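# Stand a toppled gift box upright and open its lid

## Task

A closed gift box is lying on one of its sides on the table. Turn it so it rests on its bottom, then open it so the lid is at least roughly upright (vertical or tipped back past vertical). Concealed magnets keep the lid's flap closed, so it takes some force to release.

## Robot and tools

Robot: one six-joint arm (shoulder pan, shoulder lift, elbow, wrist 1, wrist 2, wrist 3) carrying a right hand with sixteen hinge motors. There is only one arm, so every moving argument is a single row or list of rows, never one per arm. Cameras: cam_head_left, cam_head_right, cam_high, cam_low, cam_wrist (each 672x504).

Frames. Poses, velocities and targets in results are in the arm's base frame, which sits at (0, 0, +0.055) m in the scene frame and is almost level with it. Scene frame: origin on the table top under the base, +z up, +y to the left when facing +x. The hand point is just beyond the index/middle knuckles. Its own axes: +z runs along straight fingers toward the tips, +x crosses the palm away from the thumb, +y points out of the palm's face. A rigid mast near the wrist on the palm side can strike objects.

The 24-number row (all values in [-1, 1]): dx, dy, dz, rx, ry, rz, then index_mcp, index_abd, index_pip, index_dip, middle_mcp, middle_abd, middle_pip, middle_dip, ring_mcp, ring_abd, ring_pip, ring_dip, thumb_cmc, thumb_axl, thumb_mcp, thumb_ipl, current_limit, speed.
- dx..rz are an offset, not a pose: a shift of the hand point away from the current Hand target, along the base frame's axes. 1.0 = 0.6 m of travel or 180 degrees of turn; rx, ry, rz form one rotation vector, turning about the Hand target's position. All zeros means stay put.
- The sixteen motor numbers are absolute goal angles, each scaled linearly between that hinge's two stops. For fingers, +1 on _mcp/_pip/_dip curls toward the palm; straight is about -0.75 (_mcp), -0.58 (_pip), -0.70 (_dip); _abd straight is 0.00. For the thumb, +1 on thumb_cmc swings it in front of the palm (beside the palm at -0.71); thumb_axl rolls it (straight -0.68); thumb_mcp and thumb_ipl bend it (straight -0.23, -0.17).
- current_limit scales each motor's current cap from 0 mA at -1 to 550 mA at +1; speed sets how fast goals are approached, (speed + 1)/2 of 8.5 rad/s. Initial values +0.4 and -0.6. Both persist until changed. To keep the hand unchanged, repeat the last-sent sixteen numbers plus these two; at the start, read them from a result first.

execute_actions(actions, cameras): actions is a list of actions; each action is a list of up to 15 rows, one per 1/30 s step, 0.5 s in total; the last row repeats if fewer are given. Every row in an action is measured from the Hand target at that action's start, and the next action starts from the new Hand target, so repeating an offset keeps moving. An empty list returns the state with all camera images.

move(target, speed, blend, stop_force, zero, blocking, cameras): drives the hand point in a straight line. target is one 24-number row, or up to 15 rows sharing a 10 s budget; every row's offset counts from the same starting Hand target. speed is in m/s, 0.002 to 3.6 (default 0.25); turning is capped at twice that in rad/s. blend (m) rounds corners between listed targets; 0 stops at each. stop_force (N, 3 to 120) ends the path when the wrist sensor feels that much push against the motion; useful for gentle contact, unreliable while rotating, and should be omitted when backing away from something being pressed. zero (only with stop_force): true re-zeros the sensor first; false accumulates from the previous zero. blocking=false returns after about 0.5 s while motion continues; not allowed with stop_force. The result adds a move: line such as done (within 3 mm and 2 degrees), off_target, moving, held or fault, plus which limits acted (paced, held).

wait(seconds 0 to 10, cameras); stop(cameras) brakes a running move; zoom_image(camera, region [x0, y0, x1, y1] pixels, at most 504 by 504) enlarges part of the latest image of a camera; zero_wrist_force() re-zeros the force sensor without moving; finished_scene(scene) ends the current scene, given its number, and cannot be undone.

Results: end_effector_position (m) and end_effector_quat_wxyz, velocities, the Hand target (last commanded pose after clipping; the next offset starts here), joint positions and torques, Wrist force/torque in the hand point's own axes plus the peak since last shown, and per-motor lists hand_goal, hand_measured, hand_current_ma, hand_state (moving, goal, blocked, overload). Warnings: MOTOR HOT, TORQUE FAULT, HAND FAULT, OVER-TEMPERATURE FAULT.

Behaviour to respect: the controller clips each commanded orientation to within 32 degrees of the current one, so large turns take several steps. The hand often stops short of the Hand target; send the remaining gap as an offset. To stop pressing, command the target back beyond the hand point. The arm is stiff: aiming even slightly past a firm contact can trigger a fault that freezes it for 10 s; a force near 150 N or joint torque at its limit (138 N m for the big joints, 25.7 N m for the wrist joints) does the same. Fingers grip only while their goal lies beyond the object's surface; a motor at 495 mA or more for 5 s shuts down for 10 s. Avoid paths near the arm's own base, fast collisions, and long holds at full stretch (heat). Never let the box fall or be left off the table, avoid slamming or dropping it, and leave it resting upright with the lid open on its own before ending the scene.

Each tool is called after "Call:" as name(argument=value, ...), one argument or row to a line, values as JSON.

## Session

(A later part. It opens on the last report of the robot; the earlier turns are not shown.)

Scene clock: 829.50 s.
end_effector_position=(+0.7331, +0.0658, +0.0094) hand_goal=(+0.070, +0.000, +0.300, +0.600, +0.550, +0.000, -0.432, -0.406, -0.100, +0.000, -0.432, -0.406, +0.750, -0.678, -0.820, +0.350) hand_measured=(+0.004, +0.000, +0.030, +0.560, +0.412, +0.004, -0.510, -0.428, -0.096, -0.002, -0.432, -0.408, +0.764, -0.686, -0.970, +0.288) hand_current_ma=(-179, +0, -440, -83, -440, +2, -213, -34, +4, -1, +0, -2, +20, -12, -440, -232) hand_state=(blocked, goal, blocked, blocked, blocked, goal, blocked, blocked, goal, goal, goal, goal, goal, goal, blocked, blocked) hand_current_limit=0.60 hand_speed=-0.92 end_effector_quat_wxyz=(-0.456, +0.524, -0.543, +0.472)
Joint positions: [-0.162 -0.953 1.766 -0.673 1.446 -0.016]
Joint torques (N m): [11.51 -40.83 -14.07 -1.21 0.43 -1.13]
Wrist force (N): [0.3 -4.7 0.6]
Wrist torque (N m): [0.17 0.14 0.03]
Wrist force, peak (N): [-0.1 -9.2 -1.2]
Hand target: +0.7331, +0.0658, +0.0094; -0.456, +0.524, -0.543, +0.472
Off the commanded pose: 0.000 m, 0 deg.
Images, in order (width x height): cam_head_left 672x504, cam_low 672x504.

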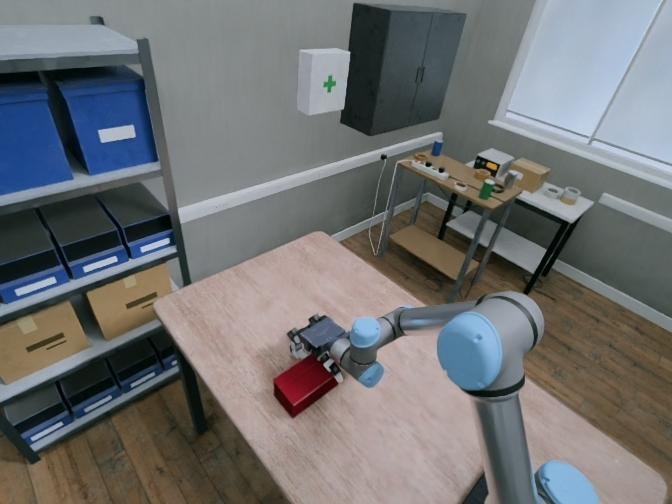

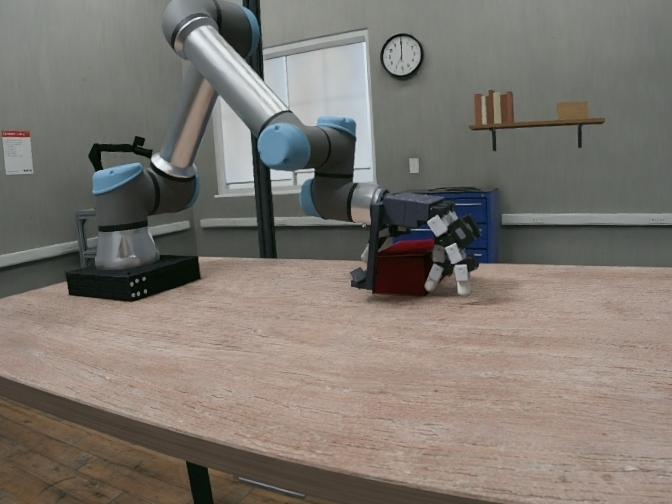

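Call:
execute_actions(
  actions=[
    [[0,0,0,0,0,0,0.02,0,0.25,0.6,0.55,0,-0.431,-0.406,-0.1,0,-0.431,-0.406,0.75,-0.678,-0.82,0.35,0.6,-0.93]],
    [[0,0,0,0,0,0,0.02,0,0.35,0.6,0.55,0,-0.431,-0.406,-0.1,0,-0.431,-0.406,0.75,-0.678,-0.82,0.35,0.6,-0.93]],
  ],
  cameras=["cam_low"],
)

Call:
zoom_image(
  camera="cam_low",
  region=[300, 130, 500, 310],
)

Scene clock: 836.47 s.
end_effector_position=(+0.7331, +0.0658, +0.0094) hand_goal=(+0.020, +0.000, +0.350, +0.600, +0.550, +0.000, -0.432, -0.406, -0.100, +0.000, -0.432, -0.406, +0.750, -0.678, -0.820, +0.350) hand_measured=(+0.018, +0.000, +0.332, +0.596, +0.412, +0.004, -0.510, -0.428, -0.096, -0.002, -0.432, -0.408, +0.750, -0.680, -0.970, +0.288) hand_current_ma=(-1, +0, -27, -3, -440, +3, -213, -34, +4, -1, +0, -2, +0, -1, -440, -232) hand_state=(goal, goal, goal, goal, blocked, goal, blocked, blocked, goal, goal, goal, goal, goal, goal, blocked, blocked) hand_current_limit=0.60 hand_speed=-0.93 end_effector_quat_wxyz=(-0.456, +0.524, -0.543, +0.472)
Joint positions: [-0.162 -0.953 1.766 -0.673 1.446 -0.016]
Joint torques (N m): [10.62 -39.9 -14.68 -1.27 0.48 -1.13]
Wrist force (N): [-0.4 -13.8 -1.9]
Wrist torque (N m): [-0.55 0.11 0.04]
Wrist force, peak (N): [-0.7 -13.8 -1.7]
Hand target: +0.7331, +0.0658, +0.0094; -0.456, +0.524, -0.543, +0.472
Off the commanded pose: 0.000 m, 0 deg.
Images, in order (width x height): cam_low 672x504.

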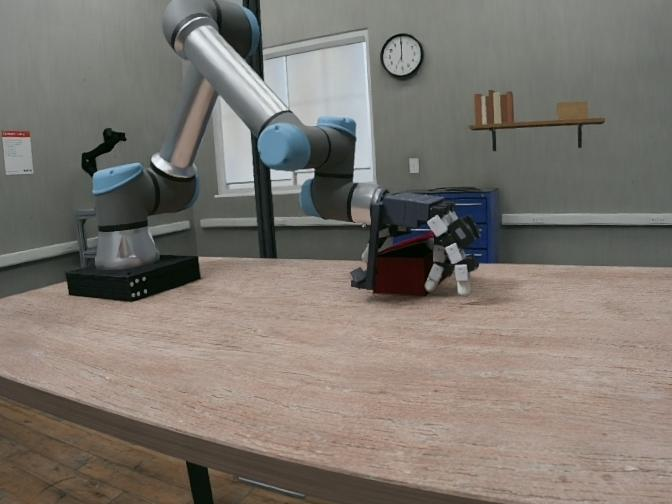

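Scaled by 2.520 from the camera's 672x504 image, which has a finer 960x720 frame.

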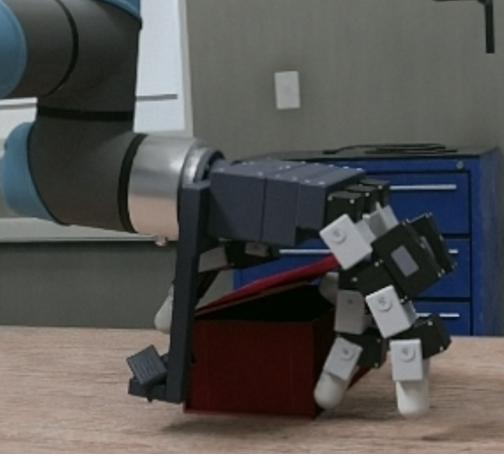

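Call:
execute_actions(
  actions=[
    [[0,0,0,0,0,0,0.02,0,0.35,0.6,0.3,0,-0.431,-0.406,-0.3,0,-0.431,-0.406,0.75,-0.678,-0.9,0.1,0.4,-0.9]],
    [[0,0,0,0,0,0,0.02,0,0.35,0.6,0.3,0,-0.431,-0.406,-0.3,0,-0.431,-0.406,0.7,-0.678,-0.9,0,0.4,-0.9]],
  ],
)

Call:
move(
  target=[0,0,0.02,0,0,0,0.02,0,0.35,0.6,0.3,0,-0.431,-0.406,-0.3,0,-0.431,-0.406,0.7,-0.678,-0.9,0,0.4,-0.9],
  speed=0.02,
  cameras=["cam_low","cam_high"],
)

Call:
zoom_image(
  camera="cam_low",
  region=[300, 130, 500, 310],
)

Scene clock: 842.40 s.
end_effector_position=(+0.7331, +0.0658, +0.0094) hand_goal=(+0.020, +0.000, +0.350, +0.600, +0.300, +0.000, -0.432, -0.406, -0.300, +0.000, -0.432, -0.406, +0.700, -0.678, -0.900, +0.000) hand_measured=(+0.018, +0.000, +0.338, +0.596, +0.304, +0.004, -0.434, -0.408, -0.282, -0.002, -0.432, -0.408, +0.702, -0.680, -0.898, +0.004) hand_current_ma=(-1, +0, -14, -3, +5, +2, -2, -2, +28, -1, +0, -2, +1, -1, +1, +4) hand_state=(goal, goal, goal, goal, goal, goal, goal, goal, goal, goal, goal, goal, goal, goal, goal, goal) hand_current_limit=0.40 hand_speed=-0.90 end_effector_quat_wxyz=(-0.456, +0.524, -0.543, +0.472)
Joint positions: [-0.162 -0.953 1.766 -0.673 1.446 -0.016]
Joint torques (N m): [10.32 -39.91 -15.5 -1.31 0.2 -0.9]
Wrist force (N): [-0.4 0.2 1.3]
Wrist torque (N m): [0.42 0.13 0.27]
Wrist force, peak (N): [-0.9 -14.0 -1.7]
Hand target: +0.7331, +0.0658, +0.0094; -0.456, +0.524, -0.543, +0.472
Off the commanded pose: 0.000 m, 0 deg.

Scene clock: 843.33 s.
end_effector_position=(+0.7331, +0.0658, +0.0214) hand_goal=(+0.020, +0.000, +0.350, +0.600, +0.300, +0.000, -0.432, -0.406, -0.300, +0.000, -0.432, -0.406, +0.700, -0.678, -0.900, +0.000) hand_measured=(+0.018, +0.000, +0.338, +0.596, +0.304, +0.004, -0.434, -0.408, -0.282, -0.002, -0.432, -0.408, +0.702, -0.680, -0.898, +0.004) hand_current_ma=(-1, +0, -14, -3, +5, +2, -2, -2, +28, -1, +0, -2, +1, -1, +1, +4) hand_state=(goal, goal, goal, goal, goal, goal, goal, goal, goal, goal, goal, goal, goal, goal, goal, goal) hand_current_limit=0.40 hand_speed=-0.90 end_effector_quat_wxyz=(-0.456, +0.524, -0.543, +0.472)
Joint positions: [-0.162 -0.973 1.761 -0.647 1.446 -0.016]
Joint torques (N m): [11.06 -54.56 -26.2 0.16 0.42 -1.01]
Wrist force (N): [-0.2 0.1 1.6]
Wrist torque (N m): [0.39 0.12 0.27]
Wrist force, peak (N): [-0.1 0.2 1.8]
Hand target: +0.7331, +0.0658, +0.0214; -0.456, +0.524, -0.543, +0.472
Off the commanded pose: 0.000 m, 0 deg.
move: done
Images, in order (width x height): cam_high 672x504, cam_low 672x504.

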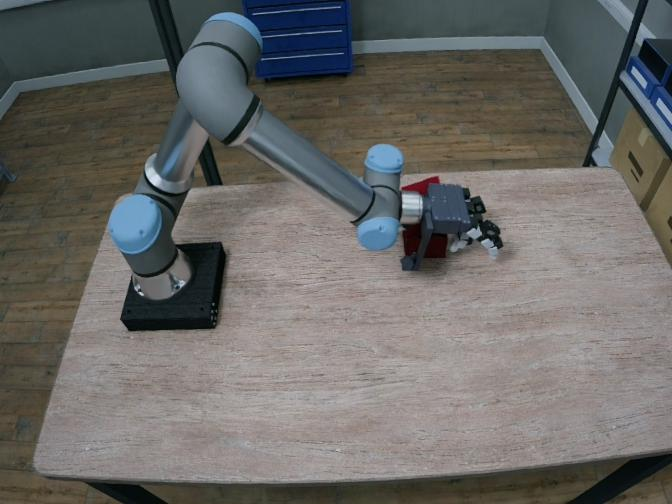

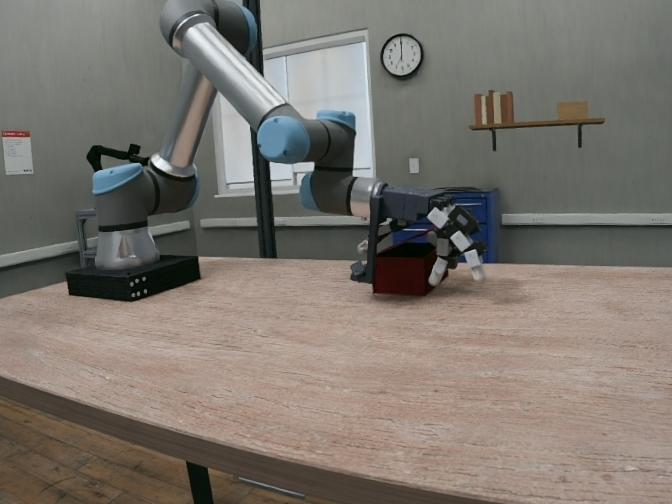

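Scaled by 2.520 from the camera's 672x504 image, which has a finer 960x720 frame.

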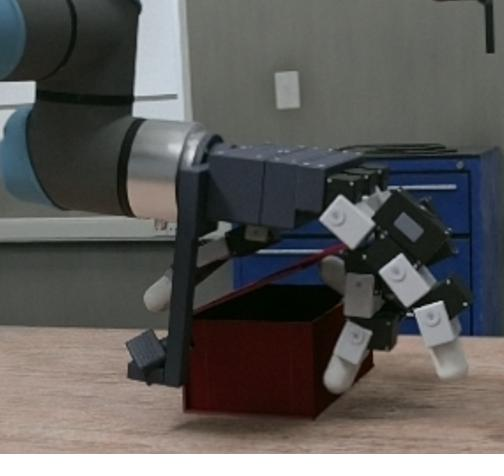

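Call:
move(
  target=[0,0,0.035,0,0,0,0.02,0,0.35,0.6,0.1,0,-0.431,-0.406,-0.3,0,-0.431,-0.406,0.5,-0.678,-0.9,0,0.4,-0.9],
  speed=0.02,
  cameras=["cam_low","cam_high"],
)

Call:
zoom_image(
  camera="cam_low",
  region=[300, 130, 500, 310],
)

Scene clock: 846.83 s.
end_effector_position=(+0.7331, +0.0658, +0.0424) hand_goal=(+0.020, +0.000, +0.350, +0.600, +0.100, +0.000, -0.432, -0.406, -0.300, +0.000, -0.432, -0.406, +0.500, -0.678, -0.900, +0.000) hand_measured=(+0.020, +0.000, +0.344, +0.596, +0.110, +0.004, -0.434, -0.408, -0.282, -0.002, -0.432, -0.408, +0.504, -0.680, -0.898, +0.004) hand_current_ma=(+0, +0, -5, -3, +11, +2, -1, -2, +28, -1, +0, -2, +4, -1, +1, +4) hand_state=(goal, goal, goal, goal, goal, goal, goal, goal, goal, goal, goal, goal, goal, goal, goal, goal) hand_current_limit=0.40 hand_speed=-0.90 end_effector_quat_wxyz=(-0.456, +0.524, -0.543, +0.472)
Joint positions: [-0.162 -1.008 1.75 -0.602 1.446 -0.016]
Joint torques (N m): [12.48 -52.02 -27.29 0.37 0.48 0.08]
Wrist force (N): [-0.1 -0.5 1.4]
Wrist torque (N m): [0.36 0.11 0.27]
Wrist force, peak (N): [-0.2 0.2 1.8]
Hand target: +0.7331, +0.0658, +0.0424; -0.456, +0.524, -0.543, +0.472
Off the commanded pose: 0.000 m, 0 deg.
move: done
Images, in order (width x height): cam_high 672x504, cam_low 672x504.

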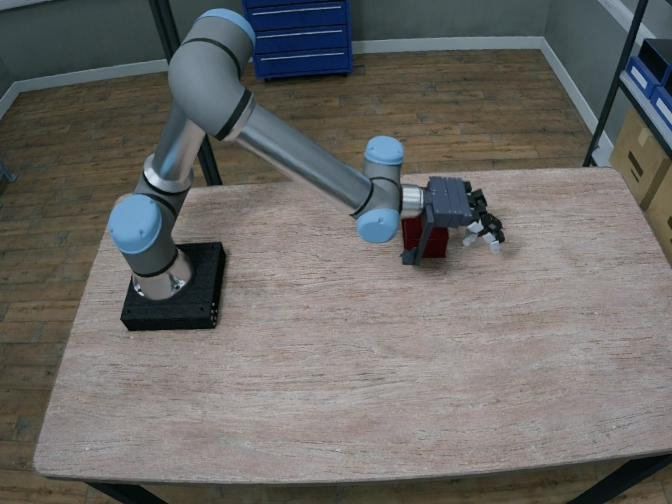

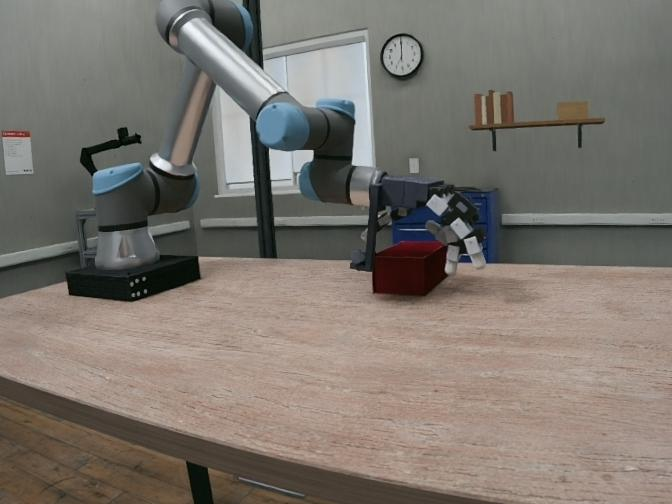

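Scaled by 2.520 from the camera's 672x504 image, which has a finer 960x720 frame.

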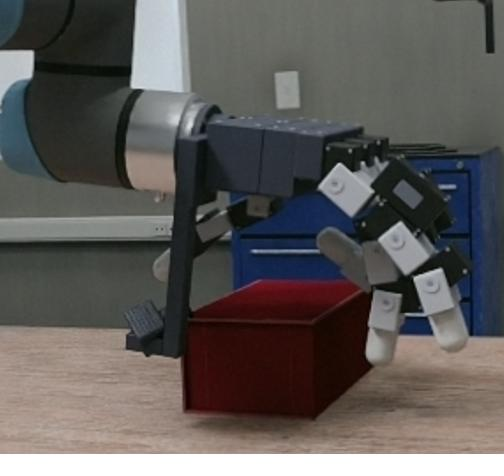

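Call:
execute_actions(
  actions=[
    [[0,0,0,0,0,0,-0.65,0,0.33,0.55,0.1,0,-0.431,-0.406,-0.1,0,-0.431,-0.406,0.6,-0.678,-0.9,0,0.5,-0.75]],
    [[0,0,0,0,0,0,-0.65,0,-0.5,-0.5,0.1,0,-0.431,-0.406,-0.1,0,-0.431,-0.406,0.7,-0.678,-0.9,0,0.5,-0.7]],
    [[0,0,0,0,0,0,-0.65,0,-0.5,-0.5,0.1,0,-0.431,-0.406,-0.1,0,-0.431,-0.406,0.75,-0.678,-0.9,0,0.5,-0.7]],
  ],
)

Call:
move(
  target=[0,0,-0.055,0,0,0,-0.65,0,-0.46,-0.43,0.1,0,-0.431,-0.406,-0.1,0,-0.431,-0.406,0.75,-0.678,-0.9,0,0.5,-0.75],
  speed=0.05,
  stop_force=5,
)

Call:
execute_actions(
  actions=[
    [[0,0,0,0,0,0,0.2,0,-0.46,-0.43,0.3,0,-0.431,-0.406,-0.1,0,-0.431,-0.406,0.75,-0.678,-0.85,0.1,0.4,-0.75]],
  ],
)

Call:
wait(
  seconds=0.5,
)

Call:
execute_actions(
  actions=[
    [[0,0,0,0,0,0,0.48,0,-0.431,-0.406,0.6,0,-0.431,-0.406,-0.1,0,-0.431,-0.406,0.75,-0.678,-0.82,0.35,0.4,-0.88]],
  ],
)

Call:
wait(
  seconds=1.3,
  cameras=["cam_low"],
)

Call:
zoom_image(
  camera="cam_low",
  region=[300, 130, 500, 310],
)

Scene clock: 856.37 s.
end_effector_position=(+0.7331, +0.0658, +0.0424) hand_goal=(-0.650, +0.000, -0.500, -0.500, +0.100, +0.000, -0.432, -0.406, -0.100, +0.000, -0.432, -0.406, +0.750, -0.678, -0.900, +0.000) hand_measured=(-0.632, +0.000, -0.492, -0.496, +0.110, +0.004, -0.434, -0.408, -0.096, -0.002, -0.432, -0.408, +0.746, -0.680, -0.898, +0.004) hand_current_ma=(+28, +0, +7, +3, +11, +2, -1, -2, +3, -1, +0, -2, -4, -1, +1, +4) hand_state=(goal, goal, goal, goal, goal, goal, goal, goal, goal, goal, goal, goal, goal, goal, goal, goal) hand_current_limit=0.50 hand_speed=-0.70 end_effector_quat_wxyz=(-0.456, +0.524, -0.543, +0.472)
Joint positions: [-0.162 -1.008 1.75 -0.601 1.446 -0.016]
Joint torques (N m): [10.09 -52.81 -25.7 -0.61 0.48 0.13]
Wrist force (N): [0.0 -0.2 1.5]
Wrist torque (N m): [0.35 0.10 0.29]
Wrist force, peak (N): [-0.2 -0.6 1.7]
Hand target: +0.7331, +0.0658, +0.0424; -0.456, +0.524, -0.543, +0.472
Off the commanded pose: 0.000 m, 0 deg.

Scene clock: 857.97 s.
end_effector_position=(+0.7331, +0.0658, +0.0094) hand_goal=(-0.650, +0.000, -0.460, -0.430, +0.100, +0.000, -0.432, -0.406, -0.100, +0.000, -0.432, -0.406, +0.750, -0.678, -0.900, +0.000) hand_measured=(-0.632, +0.000, -0.460, -0.432, +0.108, +0.004, -0.434, -0.408, -0.096, -0.002, -0.432, -0.408, +0.746, -0.680, -0.898, +0.004) hand_current_ma=(+27, +0, +0, -2, +10, +2, -1, -2, +3, -1, +0, -2, -4, -1, +1, +4) hand_state=(goal, goal, goal, goal, goal, goal, goal, goal, goal, goal, goal, goal, goal, goal, goal, goal) hand_current_limit=0.50 hand_speed=-0.75 end_effector_quat_wxyz=(-0.456, +0.524, -0.543, +0.472)
Joint positions: [-0.162 -0.953 1.766 -0.673 1.446 -0.016]
Joint torques (N m): [5.91 -29.73 -8.45 -3.22 -0.69 -1.59]
Wrist force (N): [-0.2 -0.5 1.6]
Wrist torque (N m): [0.29 0.11 0.28]
Wrist force, peak (N): [0.0 -0.6 1.6]
Hand target: +0.7331, +0.0658, +0.0094; -0.456, +0.524, -0.543, +0.472
Off the commanded pose: 0.000 m, 0 deg.
move: done

Scene clock: 859.27 s.
end_effector_position=(+0.7331, +0.0658, +0.0094) hand_goal=(+0.200, +0.000, -0.460, -0.430, +0.300, +0.000, -0.432, -0.406, -0.100, +0.000, -0.432, -0.406, +0.750, -0.678, -0.850, +0.100) hand_measured=(+0.200, +0.000, -0.460, -0.432, +0.300, +0.004, -0.434, -0.408, -0.096, -0.002, -0.432, -0.408, +0.748, -0.680, -0.862, +0.094) hand_current_ma=(+0, +0, +0, -2, +0, +2, -1, -2, +3, -1, +0, -2, -1, -1, -20, -10) hand_state=(goal, goal, goal, goal, goal, goal, goal, goal, goal, goal, goal, goal, goal, goal, goal, goal) hand_current_limit=0.40 hand_speed=-0.75 end_effector_quat_wxyz=(-0.456, +0.524, -0.543, +0.472)
Joint positions: [-0.162 -0.953 1.766 -0.673 1.446 -0.016]
Joint torques (N m): [4.04 -29.73 -9.95 -1.84 -0.75 -1.53]
Wrist force (N): [0.0 -1.1 0.9]
Wrist torque (N m): [0.27 0.09 0.29]
Wrist force, peak (N): [0.3 -1.5 1.1]
Hand target: +0.7331, +0.0658, +0.0094; -0.456, +0.524, -0.543, +0.472
Off the commanded pose: 0.000 m, 0 deg.

Scene clock: 859.77 s.
end_effector_position=(+0.7331, +0.0658, +0.0094) hand_goal=(+0.200, +0.000, -0.460, -0.430, +0.300, +0.000, -0.432, -0.406, -0.100, +0.000, -0.432, -0.406, +0.750, -0.678, -0.850, +0.100) hand_measured=(+0.200, +0.000, -0.460, -0.432, +0.300, +0.004, -0.434, -0.408, -0.096, -0.002, -0.432, -0.408, +0.748, -0.680, -0.862, +0.094) hand_current_ma=(+0, +0, +0, -2, +0, +2, -1, -2, +3, -1, +0, -2, -1, -1, -20, -10) hand_state=(goal, goal, goal, goal, goal, goal, goal, goal, goal, goal, goal, goal, goal, goal, goal, goal) hand_current_limit=0.40 hand_speed=-0.75 end_effector_quat_wxyz=(-0.456, +0.524, -0.543, +0.472)
Joint positions: [-0.162 -0.953 1.766 -0.673 1.446 -0.016]
Joint torques (N m): [3.33 -30.21 -10.13 -1.79 -0.44 -1.4]
Wrist force (N): [-0.1 -1.1 0.9]
Wrist torque (N m): [0.26 0.10 0.29]
Wrist force, peak (N): [-0.1 -1.3 1.1]
Hand target: +0.7331, +0.0658, +0.0094; -0.456, +0.524, -0.543, +0.472
Off the commanded pose: 0.000 m, 0 deg.
wait: 0.50 s; at rest by 0.17 s

Scene clock: 860.80 s.
end_effector_position=(+0.7331, +0.0658, +0.0094) hand_goal=(+0.480, +0.000, -0.432, -0.406, +0.600, +0.000, -0.432, -0.406, -0.100, +0.000, -0.432, -0.406, +0.750, -0.678, -0.820, +0.350) hand_measured=(+0.324, +0.000, -0.460, -0.414, +0.324, +0.002, -0.462, -0.412, -0.096, -0.002, -0.432, -0.408, +0.750, -0.686, -0.900, +0.274) hand_current_ma=(-385, +0, -48, -8, -385, +1, -55, -6, +3, -1, +0, -2, +0, -13, -318, -310) hand_state=(blocked, goal, blocked, goal, blocked, goal, blocked, goal, goal, goal, goal, goal, goal, goal, blocked, blocked) hand_current_limit=0.40 hand_speed=-0.88 end_effector_quat_wxyz=(-0.456, +0.524, -0.543, +0.472)
Joint positions: [-0.162 -0.953 1.766 -0.673 1.446 -0.016]
Joint torques (N m): [3.63 -29.7 -10.15 -0.44 -0.65 -1.54]
Wrist force (N): [0.2 -12.7 -1.1]
Wrist torque (N m): [-0.24 0.09 0.25]
Wrist force, peak (N): [0.2 -13.1 -1.2]
Hand target: +0.7331, +0.0658, +0.0094; -0.456, +0.524, -0.543, +0.472
Off the commanded pose: 0.000 m, 0 deg.

Scene clock: 862.10 s.
end_effector_position=(+0.7331, +0.0658, +0.0094) hand_goal=(+0.480, +0.000, -0.432, -0.406, +0.600, +0.000, -0.432, -0.406, -0.100, +0.000, -0.432, -0.406, +0.750, -0.678, -0.820, +0.350) hand_measured=(+0.324, +0.000, -0.460, -0.414, +0.324, +0.002, -0.462, -0.412, -0.096, -0.002, -0.432, -0.408, +0.750, -0.686, -0.900, +0.274) hand_current_ma=(-385, +0, -48, -8, -385, +1, -55, -6, +3, -1, +0, -2, +0, -13, -318, -310) hand_state=(blocked, goal, blocked, goal, blocked, goal, blocked, goal, goal, goal, goal, goal, goal, goal, blocked, blocked) hand_current_limit=0.40 hand_speed=-0.88 end_effector_quat_wxyz=(-0.456, +0.524, -0.543, +0.472)
Joint positions: [-0.162 -0.953 1.766 -0.673 1.446 -0.016]
Joint torques (N m): [3 -29.49 -10.66 0.82 -0.69 -1.63]
Wrist force (N): [0.2 -13.2 -1.3]
Wrist torque (N m): [-0.25 0.11 0.23]
Wrist force, peak (N): [0.0 -13.4 -1.4]
Hand target: +0.7331, +0.0658, +0.0094; -0.456, +0.524, -0.543, +0.472
Off the commanded pose: 0.000 m, 0 deg.
wait: 1.30 s; at rest by 0.17 s
Images, in order (width x height): cam_low 672x504.

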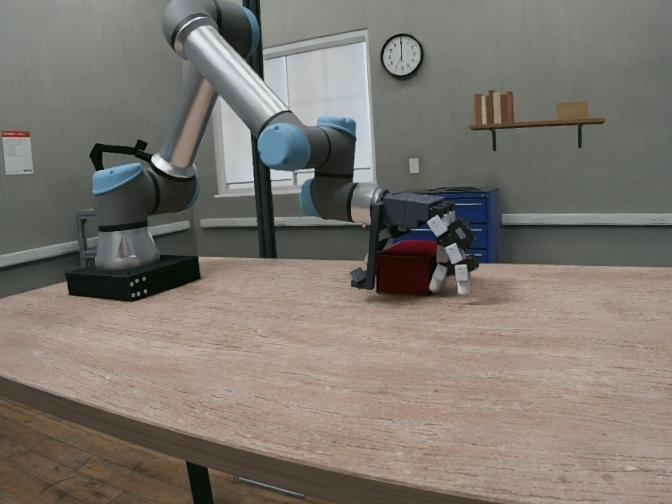

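Scaled by 2.520 from the camera's 672x504 image, which has a finer 960x720 frame.

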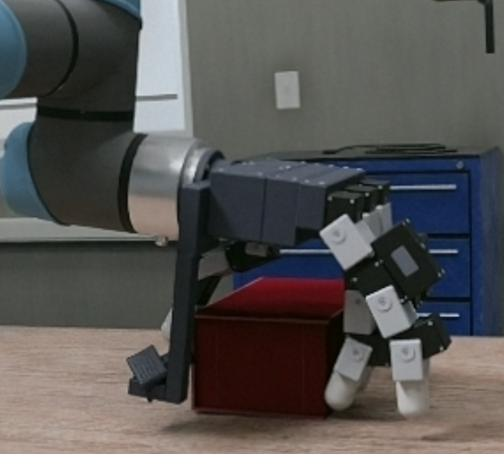

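Call:
execute_actions(
  actions=[
    [[0,0,0,0,0,0,0.45,0,-0.15,0.2,0.55,0,-0.431,-0.406,-0.1,0,-0.431,-0.406,0.75,-0.678,-0.82,0.35,0.55,-0.9]],
    [[0,0,0,0,0,0,0.42,0,0.15,0.5,0.55,0,-0.431,-0.406,-0.1,0,-0.431,-0.406,0.75,-0.678,-0.82,0.35,0.75,-0.9]],
  ],
)

Call:
execute_actions(
  actions=[
    [[0,0,0,0,0,0,0.25,0,0.25,0.6,0.5,0,-0.431,-0.406,-0.1,0,-0.431,-0.406,0.75,-0.678,-0.82,0.35,0.72,-0.9]],
  ],
)

Call:
execute_actions(
  actions=[
    [[0,0,0,0,0,0,0.1,0,0.3,0.6,0.5,0,-0.431,-0.406,-0.1,0,-0.431,-0.406,0.75,-0.678,-0.82,0.35,0.7,-0.92]],
    [[0,0,0,0,0,0,0.05,0,0.3,0.6,0.5,0,-0.431,-0.406,-0.1,0,-0.431,-0.406,0.75,-0.678,-0.82,0.35,0.6,-0.92]],
    [[0,0,0,0,0,0,0.02,0,0.35,0.6,0.5,0,-0.431,-0.406,-0.1,0,-0.431,-0.406,0.75,-0.678,-0.82,0.35,0.6,-0.93]],
  ],
)

Call:
wait(
  seconds=0.5,
  cameras=["cam_low"],
)

Call:
zoom_image(
  camera="cam_low",
  region=[300, 130, 500, 310],
)

Scene clock: 868.80 s.
end_effector_position=(+0.7331, +0.0658, +0.0094) hand_goal=(+0.420, +0.000, +0.150, +0.500, +0.550, +0.000, -0.432, -0.406, -0.100, +0.000, -0.432, -0.406, +0.750, -0.678, -0.820, +0.350) hand_measured=(+0.304, +0.000, -0.460, -0.302, +0.328, +0.002, -0.466, -0.414, -0.096, -0.002, -0.432, -0.408, +0.754, -0.690, -0.900, +0.274) hand_current_ma=(-398, +0, -481, -481, -481, +1, -64, -8, +3, -1, +0, -2, +3, -17, -318, -307) hand_state=(blocked, goal, blocked, blocked, blocked, goal, blocked, goal, goal, goal, goal, goal, goal, goal, blocked, blocked) hand_current_limit=0.75 hand_speed=-0.90 end_effector_quat_wxyz=(-0.456, +0.524, -0.543, +0.472)
Joint positions: [-0.162 -0.953 1.766 -0.673 1.446 -0.016]
Joint torques (N m): [0.08 -30.42 -15.11 -0.29 -0.53 -1.5]
Wrist force (N): [0.1 -4.1 1.4]
Wrist torque (N m): [0.35 0.13 0.11]
Wrist force, peak (N): [0.1 -13.4 -1.5]
Hand target: +0.7331, +0.0658, +0.0094; -0.456, +0.524, -0.543, +0.472
Off the commanded pose: 0.000 m, 0 deg.

Scene clock: 870.30 s.
end_effector_position=(+0.7331, +0.0658, +0.0094) hand_goal=(+0.250, +0.000, +0.250, +0.600, +0.500, +0.000, -0.432, -0.406, -0.100, +0.000, -0.432, -0.406, +0.750, -0.678, -0.820, +0.350) hand_measured=(+0.146, +0.000, -0.326, +0.054, +0.328, +0.002, -0.466, -0.414, -0.096, -0.002, -0.432, -0.408, +0.754, -0.690, -0.900, +0.274) hand_current_ma=(-340, +0, -473, -473, -473, +1, -65, -8, +3, -1, +0, -2, +3, -17, -318, -307) hand_state=(blocked, goal, blocked, blocked, blocked, goal, blocked, goal, goal, goal, goal, goal, goal, goal, blocked, blocked) hand_current_limit=0.72 hand_speed=-0.90 end_effector_quat_wxyz=(-0.456, +0.524, -0.543, +0.472)
Joint positions: [-0.162 -0.953 1.766 -0.673 1.446 -0.016]
Joint torques (N m): [-0.38 -30.6 -15.53 -1.95 -0.71 -1.57]
Wrist force (N): [0.4 -3.7 1.3]
Wrist torque (N m): [0.30 0.10 0.10]
Wrist force, peak (N): [-0.1 -5.8 -0.3]
Hand target: +0.7331, +0.0658, +0.0094; -0.456, +0.524, -0.543, +0.472
Off the commanded pose: 0.000 m, 0 deg.

Scene clock: 872.17 s.
end_effector_position=(+0.7331, +0.0658, +0.0094) hand_goal=(+0.020, +0.000, +0.350, +0.600, +0.500, +0.000, -0.432, -0.406, -0.100, +0.000, -0.432, -0.406, +0.750, -0.678, -0.820, +0.350) hand_measured=(-0.048, +0.000, -0.060, +0.512, +0.328, +0.002, -0.466, -0.414, -0.096, -0.002, -0.432, -0.408, +0.754, -0.690, -0.900, +0.274) hand_current_ma=(-187, +0, -440, -252, -440, +1, -65, -8, +3, -1, +0, -2, +3, -17, -318, -307) hand_state=(blocked, goal, blocked, blocked, blocked, goal, blocked, goal, goal, goal, goal, goal, goal, goal, blocked, blocked) hand_current_limit=0.60 hand_speed=-0.93 end_effector_quat_wxyz=(-0.456, +0.524, -0.543, +0.472)
Joint positions: [-0.162 -0.953 1.766 -0.673 1.446 -0.016]
Joint torques (N m): [-1.98 -31 -18.14 -2.03 -0.61 -1.55]
Wrist force (N): [-0.1 -3.2 0.0]
Wrist torque (N m): [0.28 0.15 0.09]
Wrist force, peak (N): [-0.2 -5.6 -0.6]
Hand target: +0.7331, +0.0658, +0.0094; -0.456, +0.524, -0.543, +0.472
Off the commanded pose: 0.000 m, 0 deg.

Scene clock: 872.67 s.
end_effector_position=(+0.7331, +0.0658, +0.0094) hand_goal=(+0.020, +0.000, +0.350, +0.600, +0.500, +0.000, -0.432, -0.406, -0.100, +0.000, -0.432, -0.406, +0.750, -0.678, -0.820, +0.350) hand_measured=(-0.048, +0.000, -0.060, +0.512, +0.328, +0.002, -0.466, -0.414, -0.096, -0.002, -0.432, -0.408, +0.754, -0.690, -0.900, +0.274) hand_current_ma=(-187, +0, -440, -252, -440, +1, -65, -8, +3, -1, +0, -2, +3, -17, -318, -307) hand_state=(blocked, goal, blocked, blocked, blocked, goal, blocked, goal, goal, goal, goal, goal, goal, goal, blocked, blocked) hand_current_limit=0.60 hand_speed=-0.93 end_effector_quat_wxyz=(-0.456, +0.524, -0.543, +0.472)
Joint positions: [-0.162 -0.953 1.766 -0.673 1.446 -0.016]
Joint torques (N m): [-1.01 -31.71 -18.69 -1.67 -0.75 -1.66]
Wrist force (N): [0.0 -2.8 0.3]
Wrist torque (N m): [0.27 0.12 0.12]
Wrist force, peak (N): [0.1 -3.5 0.4]
Hand target: +0.7331, +0.0658, +0.0094; -0.456, +0.524, -0.543, +0.472
Off the commanded pose: 0.000 m, 0 deg.
wait: 0.50 s; at rest by 0.17 s
Images, in order (width x height): cam_low 672x504.

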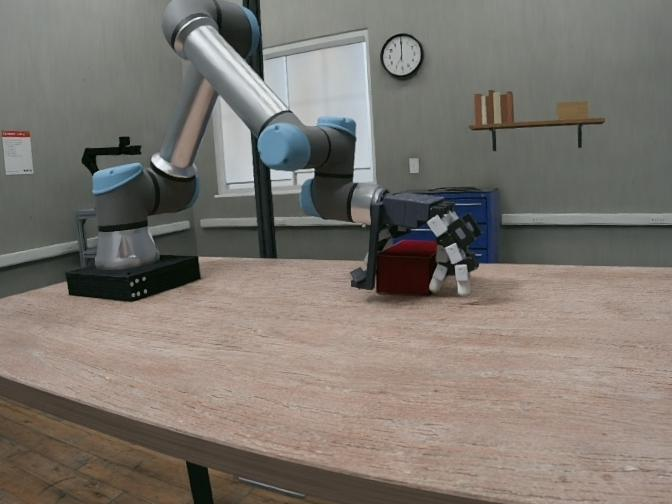

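Scaled by 2.520 from the camera's 672x504 image, which has a finer 960x720 frame.

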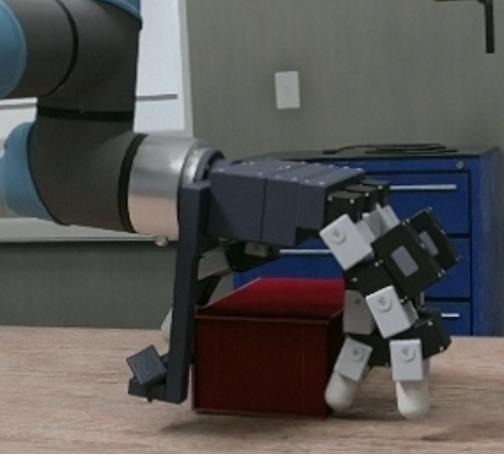

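Call:
execute_actions(
  actions=[
    [[0,0,0,0,0,0,0.0,0,0.4,0.65,0.5,0,-0.431,-0.406,-0.1,0,-0.431,-0.406,0.75,-0.678,-0.82,0.35,0.72,-0.93]],
    [[0,0,0,0,0,0,-0.05,0,0.4,0.65,0.5,0,-0.431,-0.406,-0.1,0,-0.431,-0.406,0.75,-0.678,-0.82,0.35,0.7,-0.93]],
  ],
  cameras=["cam_low","cam_head_left"],
)

Call:
zoom_image(
  camera="cam_low",
  region=[300, 130, 500, 310],
)

Call:
zoom_image(
  camera="cam_head_left",
  region=[230, 300, 370, 440],
)

Scene clock: 878.53 s.
end_effector_position=(+0.7331, +0.0658, +0.0094) hand_goal=(-0.050, +0.000, +0.400, +0.650, +0.500, +0.000, -0.432, -0.406, -0.100, +0.000, -0.432, -0.406, +0.750, -0.678, -0.820, +0.350) hand_measured=(-0.050, +0.000, +0.384, +0.646, +0.328, +0.006, -0.476, -0.416, -0.096, -0.002, -0.432, -0.408, +0.738, -0.682, -0.900, +0.288) hand_current_ma=(+0, +0, -24, -4, -467, +4, -92, -11, +3, -1, +0, -2, -14, -4, -318, -235) hand_state=(goal, goal, goal, goal, blocked, goal, blocked, goal, goal, goal, goal, goal, goal, goal, blocked, blocked) hand_current_limit=0.70 hand_speed=-0.93 end_effector_quat_wxyz=(-0.456, +0.524, -0.543, +0.472)
Joint positions: [-0.162 -0.953 1.766 -0.673 1.446 -0.016]
Joint torques (N m): [-3.83 -32.87 -19.49 -1.72 -0.96 -1.57]
Wrist force (N): [-0.8 -9.2 -1.2]
Wrist torque (N m): [-0.09 0.14 0.11]
Wrist force, peak (N): [-0.6 -9.8 -1.2]
Hand target: +0.7331, +0.0658, +0.0094; -0.456, +0.524, -0.543, +0.472
Off the commanded pose: 0.000 m, 0 deg.
Images, in order (width x height): cam_head_left 672x504, cam_low 672x504.

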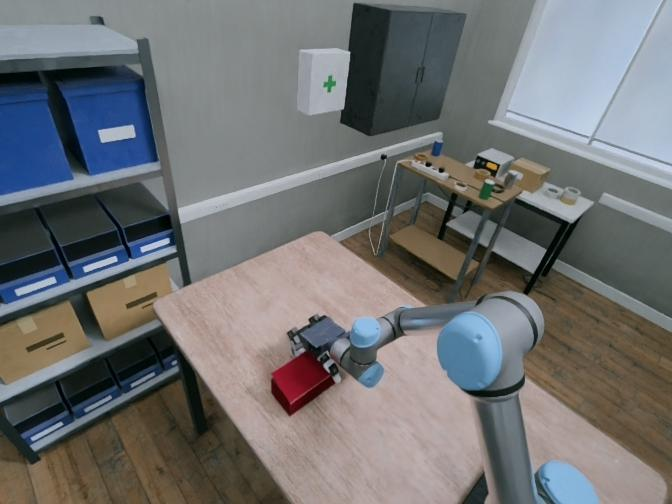

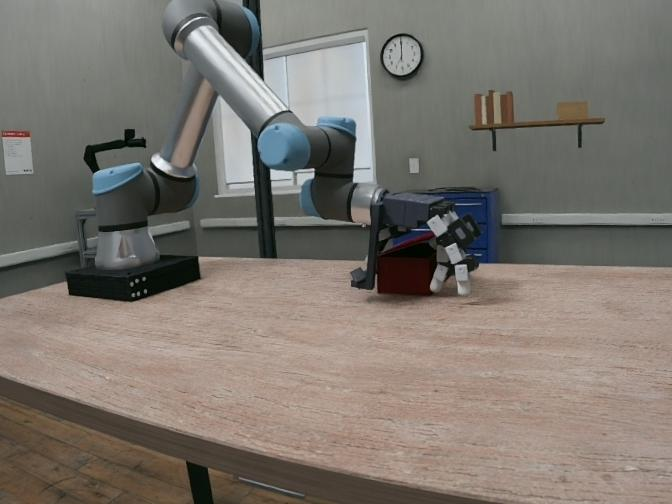

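Scaled by 2.520 from the camera's 672x504 image, which has a finer 960x720 frame.

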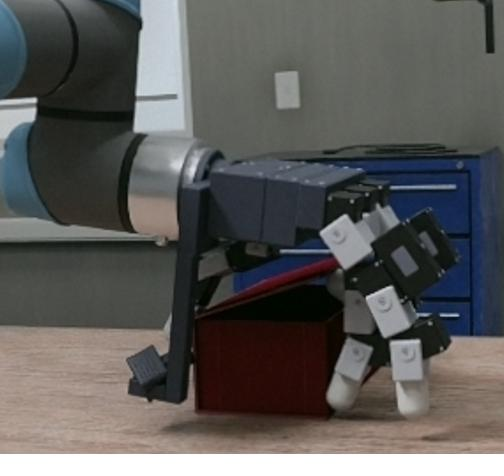

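Scaled by 3.600 from the camera's 672x504 image, which has a finer 960x720 frame.

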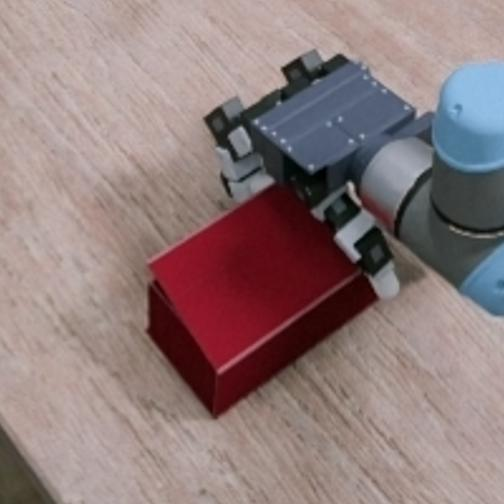

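Call:
execute_actions(
  actions=[
    [[0,0,0,0,0,0,-0.05,0,0.4,0.65,0.3,0,-0.431,-0.406,-0.3,0,-0.431,-0.406,0.75,-0.678,-0.9,0.1,0.4,-0.9]],
    [[0,0,0,0,0,0,-0.05,0,0.4,0.65,0.2,0,-0.431,-0.406,-0.3,0,-0.431,-0.406,0.65,-0.678,-0.9,0,0.4,-0.9]],
  ],
)

Call:
move(
  target=[
    [0,0,0.02,0,0,0,-0.05,0,0.4,0.65,0.2,0,-0.431,-0.406,-0.3,0,-0.431,-0.406,0.5,-0.678,-0.9,0,0.4,-0.9],
    [-0.016,0,0.035,0,0,0,-0.05,0,0.4,0.65,0.2,0,-0.431,-0.406,-0.3,0,-0.431,-0.406,0.5,-0.678,-0.9,0,0.4,-0.9],
  ],
  speed=0.02,
  cameras=["cam_low","cam_high"],
)

Call:
zoom_image(
  camera="cam_low",
  region=[300, 130, 500, 310],
)

Scene clock: 887.07 s.
end_effector_position=(+0.7331, +0.0658, +0.0094) hand_goal=(-0.050, +0.000, +0.400, +0.650, +0.200, +0.000, -0.432, -0.406, -0.300, +0.000, -0.432, -0.406, +0.650, -0.678, -0.900, +0.000) hand_measured=(-0.050, +0.000, +0.388, +0.646, +0.208, +0.004, -0.434, -0.408, -0.282, -0.002, -0.432, -0.408, +0.652, -0.680, -0.898, +0.004) hand_current_ma=(+0, +0, -15, -4, +8, +2, -2, -2, +28, -1, +0, -2, +2, -1, +1, +4) hand_state=(goal, goal, goal, goal, goal, goal, goal, goal, goal, goal, goal, goal, goal, goal, goal, goal) hand_current_limit=0.40 hand_speed=-0.90 end_effector_quat_wxyz=(-0.456, +0.524, -0.543, +0.472)
Joint positions: [-0.162 -0.953 1.766 -0.673 1.446 -0.016]
Joint torques (N m): [-6.74 -33.51 -19.46 -1.62 -0.97 -1.42]
Wrist force (N): [-0.1 0.2 1.4]
Wrist torque (N m): [0.39 0.10 0.28]
Wrist force, peak (N): [-0.8 -9.9 -1.3]
Hand target: +0.7331, +0.0658, +0.0094; -0.456, +0.524, -0.543, +0.472
Off the commanded pose: 0.000 m, 0 deg.

Scene clock: 888.87 s.
end_effector_position=(+0.7236, +0.0658, +0.0304) hand_goal=(-0.050, +0.000, +0.400, +0.650, +0.200, +0.000, -0.432, -0.406, -0.300, +0.000, -0.432, -0.406, +0.500, -0.678, -0.900, +0.000) hand_measured=(-0.050, +0.000, +0.392, +0.648, +0.206, +0.004, -0.434, -0.408, -0.282, -0.002, -0.432, -0.408, +0.504, -0.680, -0.898, +0.004) hand_current_ma=(+0, +0, -10, -2, +7, +2, -2, -2, +27, -1, +0, -2, +4, -1, +1, +4) hand_state=(goal, goal, goal, goal, goal, goal, goal, goal, goal, goal, goal, goal, goal, goal, goal, goal) hand_current_limit=0.40 hand_speed=-0.90 end_effector_quat_wxyz=(-0.456, +0.524, -0.543, +0.472)
Joint positions: [-0.165 -1.006 1.787 -0.642 1.443 -0.017]
Joint torques (N m): [-13.87 -51.95 -8.78 0.36 -2.32 -2.26]
Wrist force (N): [0.1 -0.1 1.9]
Wrist torque (N m): [0.34 0.09 0.30]
Wrist force, peak (N): [0.1 -0.1 2.0]
Hand target: +0.7235, +0.0658, +0.0304; -0.456, +0.524, -0.543, +0.472
Off the commanded pose: 0.000 m, 0 deg.
move: done
Images, in order (width x height): cam_high 672x504, cam_low 672x504.

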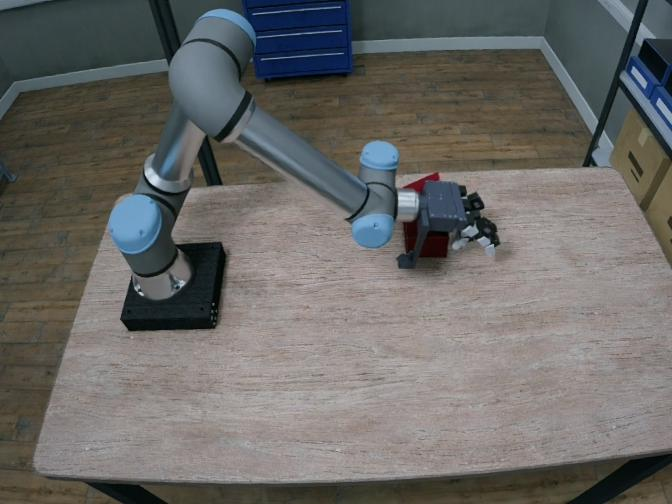

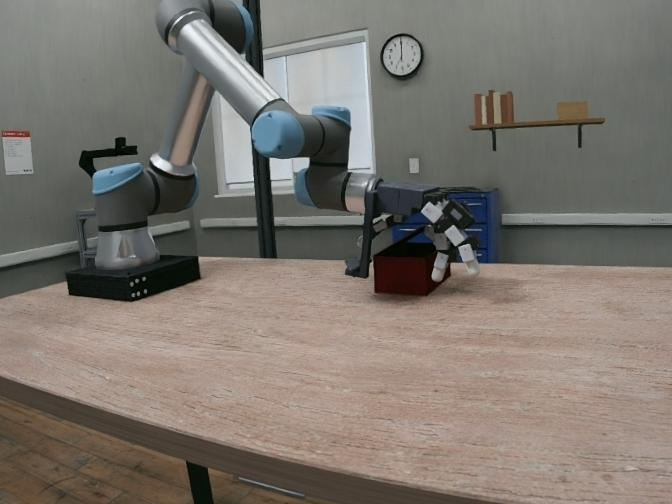

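Scaled by 2.520 from the camera's 672x504 image, which has a finer 960x720 frame.

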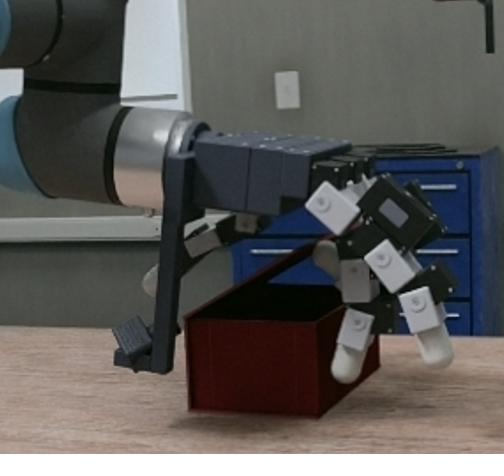

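Call:
move(
  target=[
    [-0.018,0,0.022,0,0,0,-0.05,0,0.4,0.65,-0.1,0,-0.431,-0.406,-0.5,0,-0.431,-0.406,0.3,-0.678,-0.9,0,0.4,-0.9],
    [-0.04,0,0.042,0,0,0,-0.05,0,0.4,0.65,-0.1,0,-0.431,-0.406,-0.5,0,-0.431,-0.406,0.3,-0.678,-0.9,0,0.4,-0.9],
  ],
  speed=0.02,
  cameras=["cam_low","cam_high"],
)

Call:
zoom_image(
  camera="cam_low",
  region=[300, 130, 500, 310],
)

Call:
zoom_image(
  camera="cam_high",
  region=[360, 140, 520, 280],
)

Scene clock: 895.30 s.
end_effector_position=(+0.6996, +0.0658, +0.0556) hand_goal=(-0.050, +0.000, +0.400, +0.650, -0.100, +0.000, -0.432, -0.406, -0.500, +0.000, -0.432, -0.406, +0.300, -0.678, -0.900, +0.000) hand_measured=(-0.050, +0.000, +0.392, +0.648, -0.086, +0.004, -0.434, -0.408, -0.480, -0.002, -0.432, -0.408, +0.308, -0.680, -0.898, +0.004) hand_current_ma=(+0, +0, -9, -2, +18, +2, -1, -2, +34, -1, +0, -2, +9, -1, +1, +4) hand_state=(goal, goal, goal, goal, goal, goal, goal, goal, blocked, goal, goal, goal, goal, goal, goal, goal) hand_current_limit=0.40 hand_speed=-0.90 end_effector_quat_wxyz=(-0.456, +0.524, -0.543, +0.472)
Joint positions: [-0.173 -1.091 1.848 -0.616 1.435 -0.018]
Joint torques (N m): [-14.95 -49.63 -9.12 0.29 -2.44 -2.33]
Wrist force (N): [-0.2 -0.2 1.4]
Wrist torque (N m): [0.38 0.12 0.33]
Wrist force, peak (N): [0.1 0.0 2.2]
Hand target: +0.6995, +0.0658, +0.0556; -0.456, +0.524, -0.543, +0.472
Off the commanded pose: 0.000 m, 0 deg.
move: done
Images, in order (width x height): cam_high 672x504, cam_low 672x504.

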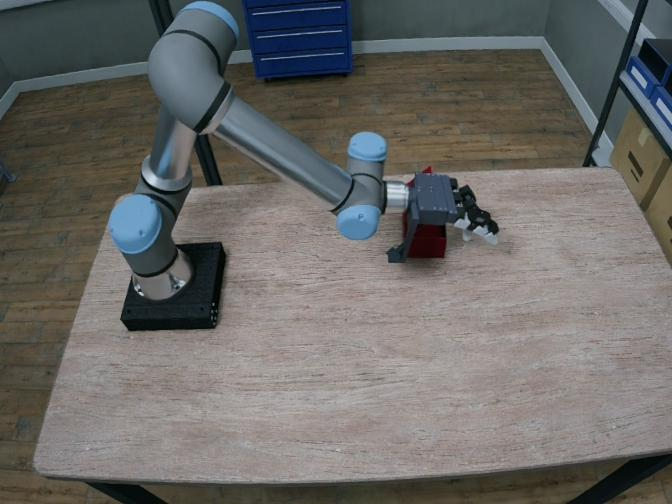

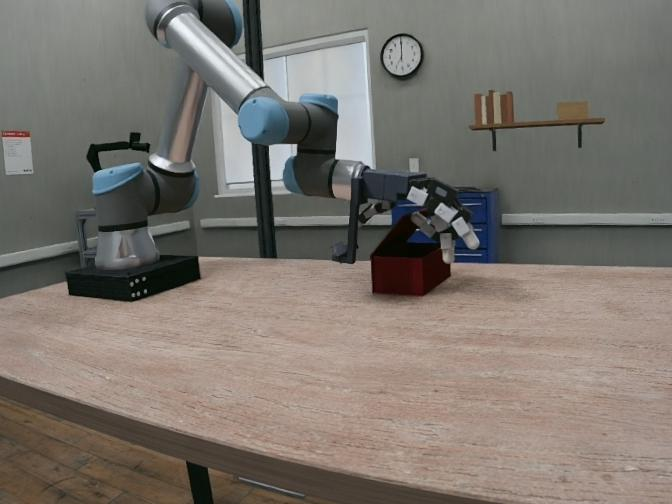

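Scaled by 2.520 from the camera's 672x504 image, which has a finer 960x720 frame.

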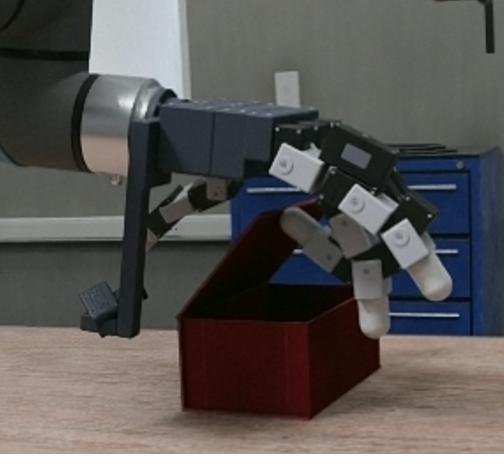

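Scaled by 3.150 from the camera's 672x504 image, which has a finer 960x720 frame.

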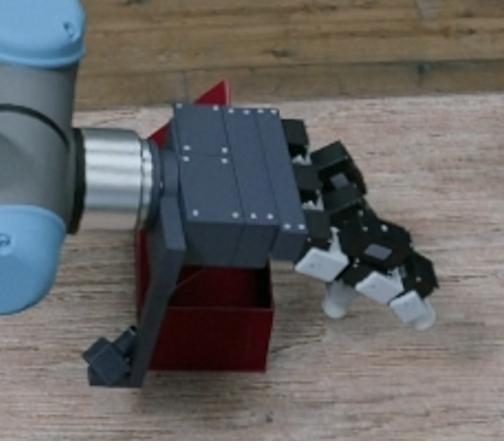

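Call:
move(
  target=[
    [-0.03,0,0.018,0,0,0,-0.05,0,0.4,0.65,-0.3,0,-0.431,-0.406,-0.6,0,-0.431,-0.406,0.0,-0.678,-0.6,-0.1,0.4,-0.9],
    [-0.06,0,0.034,0,0,0,-0.05,0,0.4,0.65,-0.3,0,-0.431,-0.406,-0.6,0,-0.431,-0.406,0.0,-0.678,-0.6,-0.1,0.4,-0.9],
  ],
  speed=0.02,
  cameras=["cam_low","cam_high"],
)

Call:
zoom_image(
  camera="cam_low",
  region=[300, 130, 500, 310],
)

Call:
zoom_image(
  camera="cam_high",
  region=[360, 140, 520, 280],
)

Scene clock: 903.60 s.
end_effector_position=(+0.6636, +0.0658, +0.0760) hand_goal=(-0.050, +0.000, +0.400, +0.650, -0.300, +0.000, -0.432, -0.406, -0.600, +0.000, -0.432, -0.406, +0.000, -0.678, -0.600, -0.100) hand_measured=(-0.050, +0.000, +0.394, +0.648, -0.284, +0.004, -0.434, -0.408, -0.578, -0.002, -0.432, -0.408, +0.014, -0.680, -0.600, -0.096) hand_current_ma=(+0, +0, -7, -2, +25, +2, +0, -2, +36, -1, +0, -2, +20, -1, +0, +3) hand_state=(goal, goal, goal, goal, goal, goal, goal, goal, blocked, goal, goal, goal, goal, goal, goal, goal) hand_current_limit=0.40 hand_speed=-0.90 end_effector_quat_wxyz=(-0.456, +0.524, -0.543, +0.472)
Joint positions: [-0.188 -1.194 1.942 -0.608 1.42 -0.02]
Joint torques (N m): [-14.66 -46.03 -8.93 0.38 -2.2 -2.11]
Wrist force (N): [-0.2 -0.1 1.8]
Wrist torque (N m): [0.32 0.11 0.33]
Wrist force, peak (N): [-0.5 -0.1 2.1]
Hand target: +0.6635, +0.0658, +0.0760; -0.456, +0.524, -0.543, +0.472
Off the commanded pose: 0.000 m, 0 deg.
move: done
Images, in order (width x height): cam_high 672x504, cam_low 672x504.

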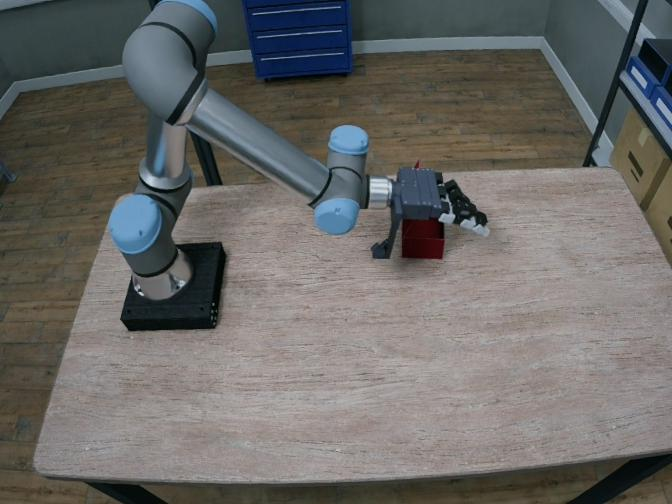

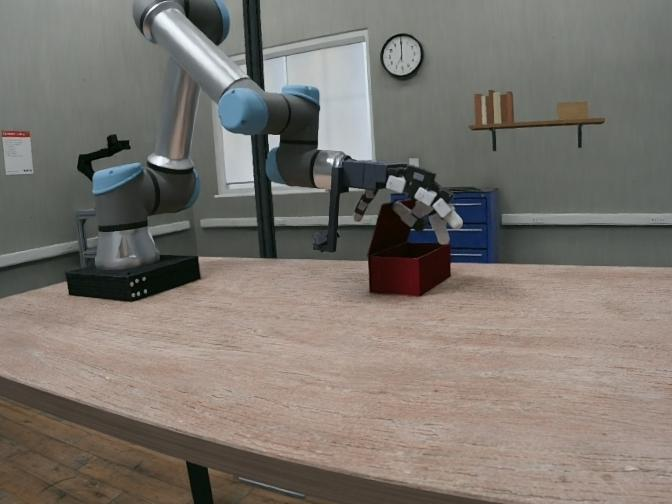

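Scaled by 2.520 from the camera's 672x504 image, which has a finer 960x720 frame.

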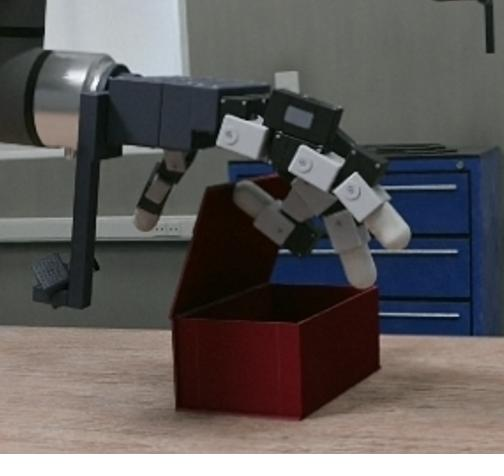

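Scaled by 3.150 from the camera's 672x504 image, which has a finer 960x720 frame.

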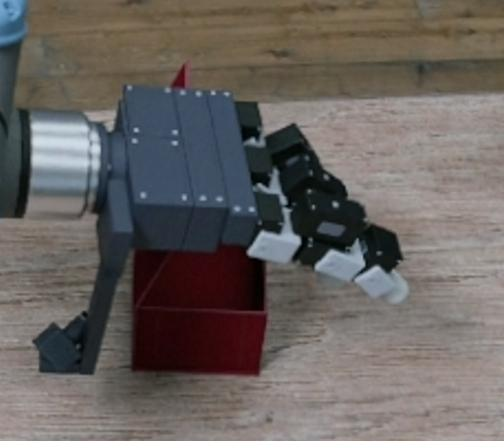

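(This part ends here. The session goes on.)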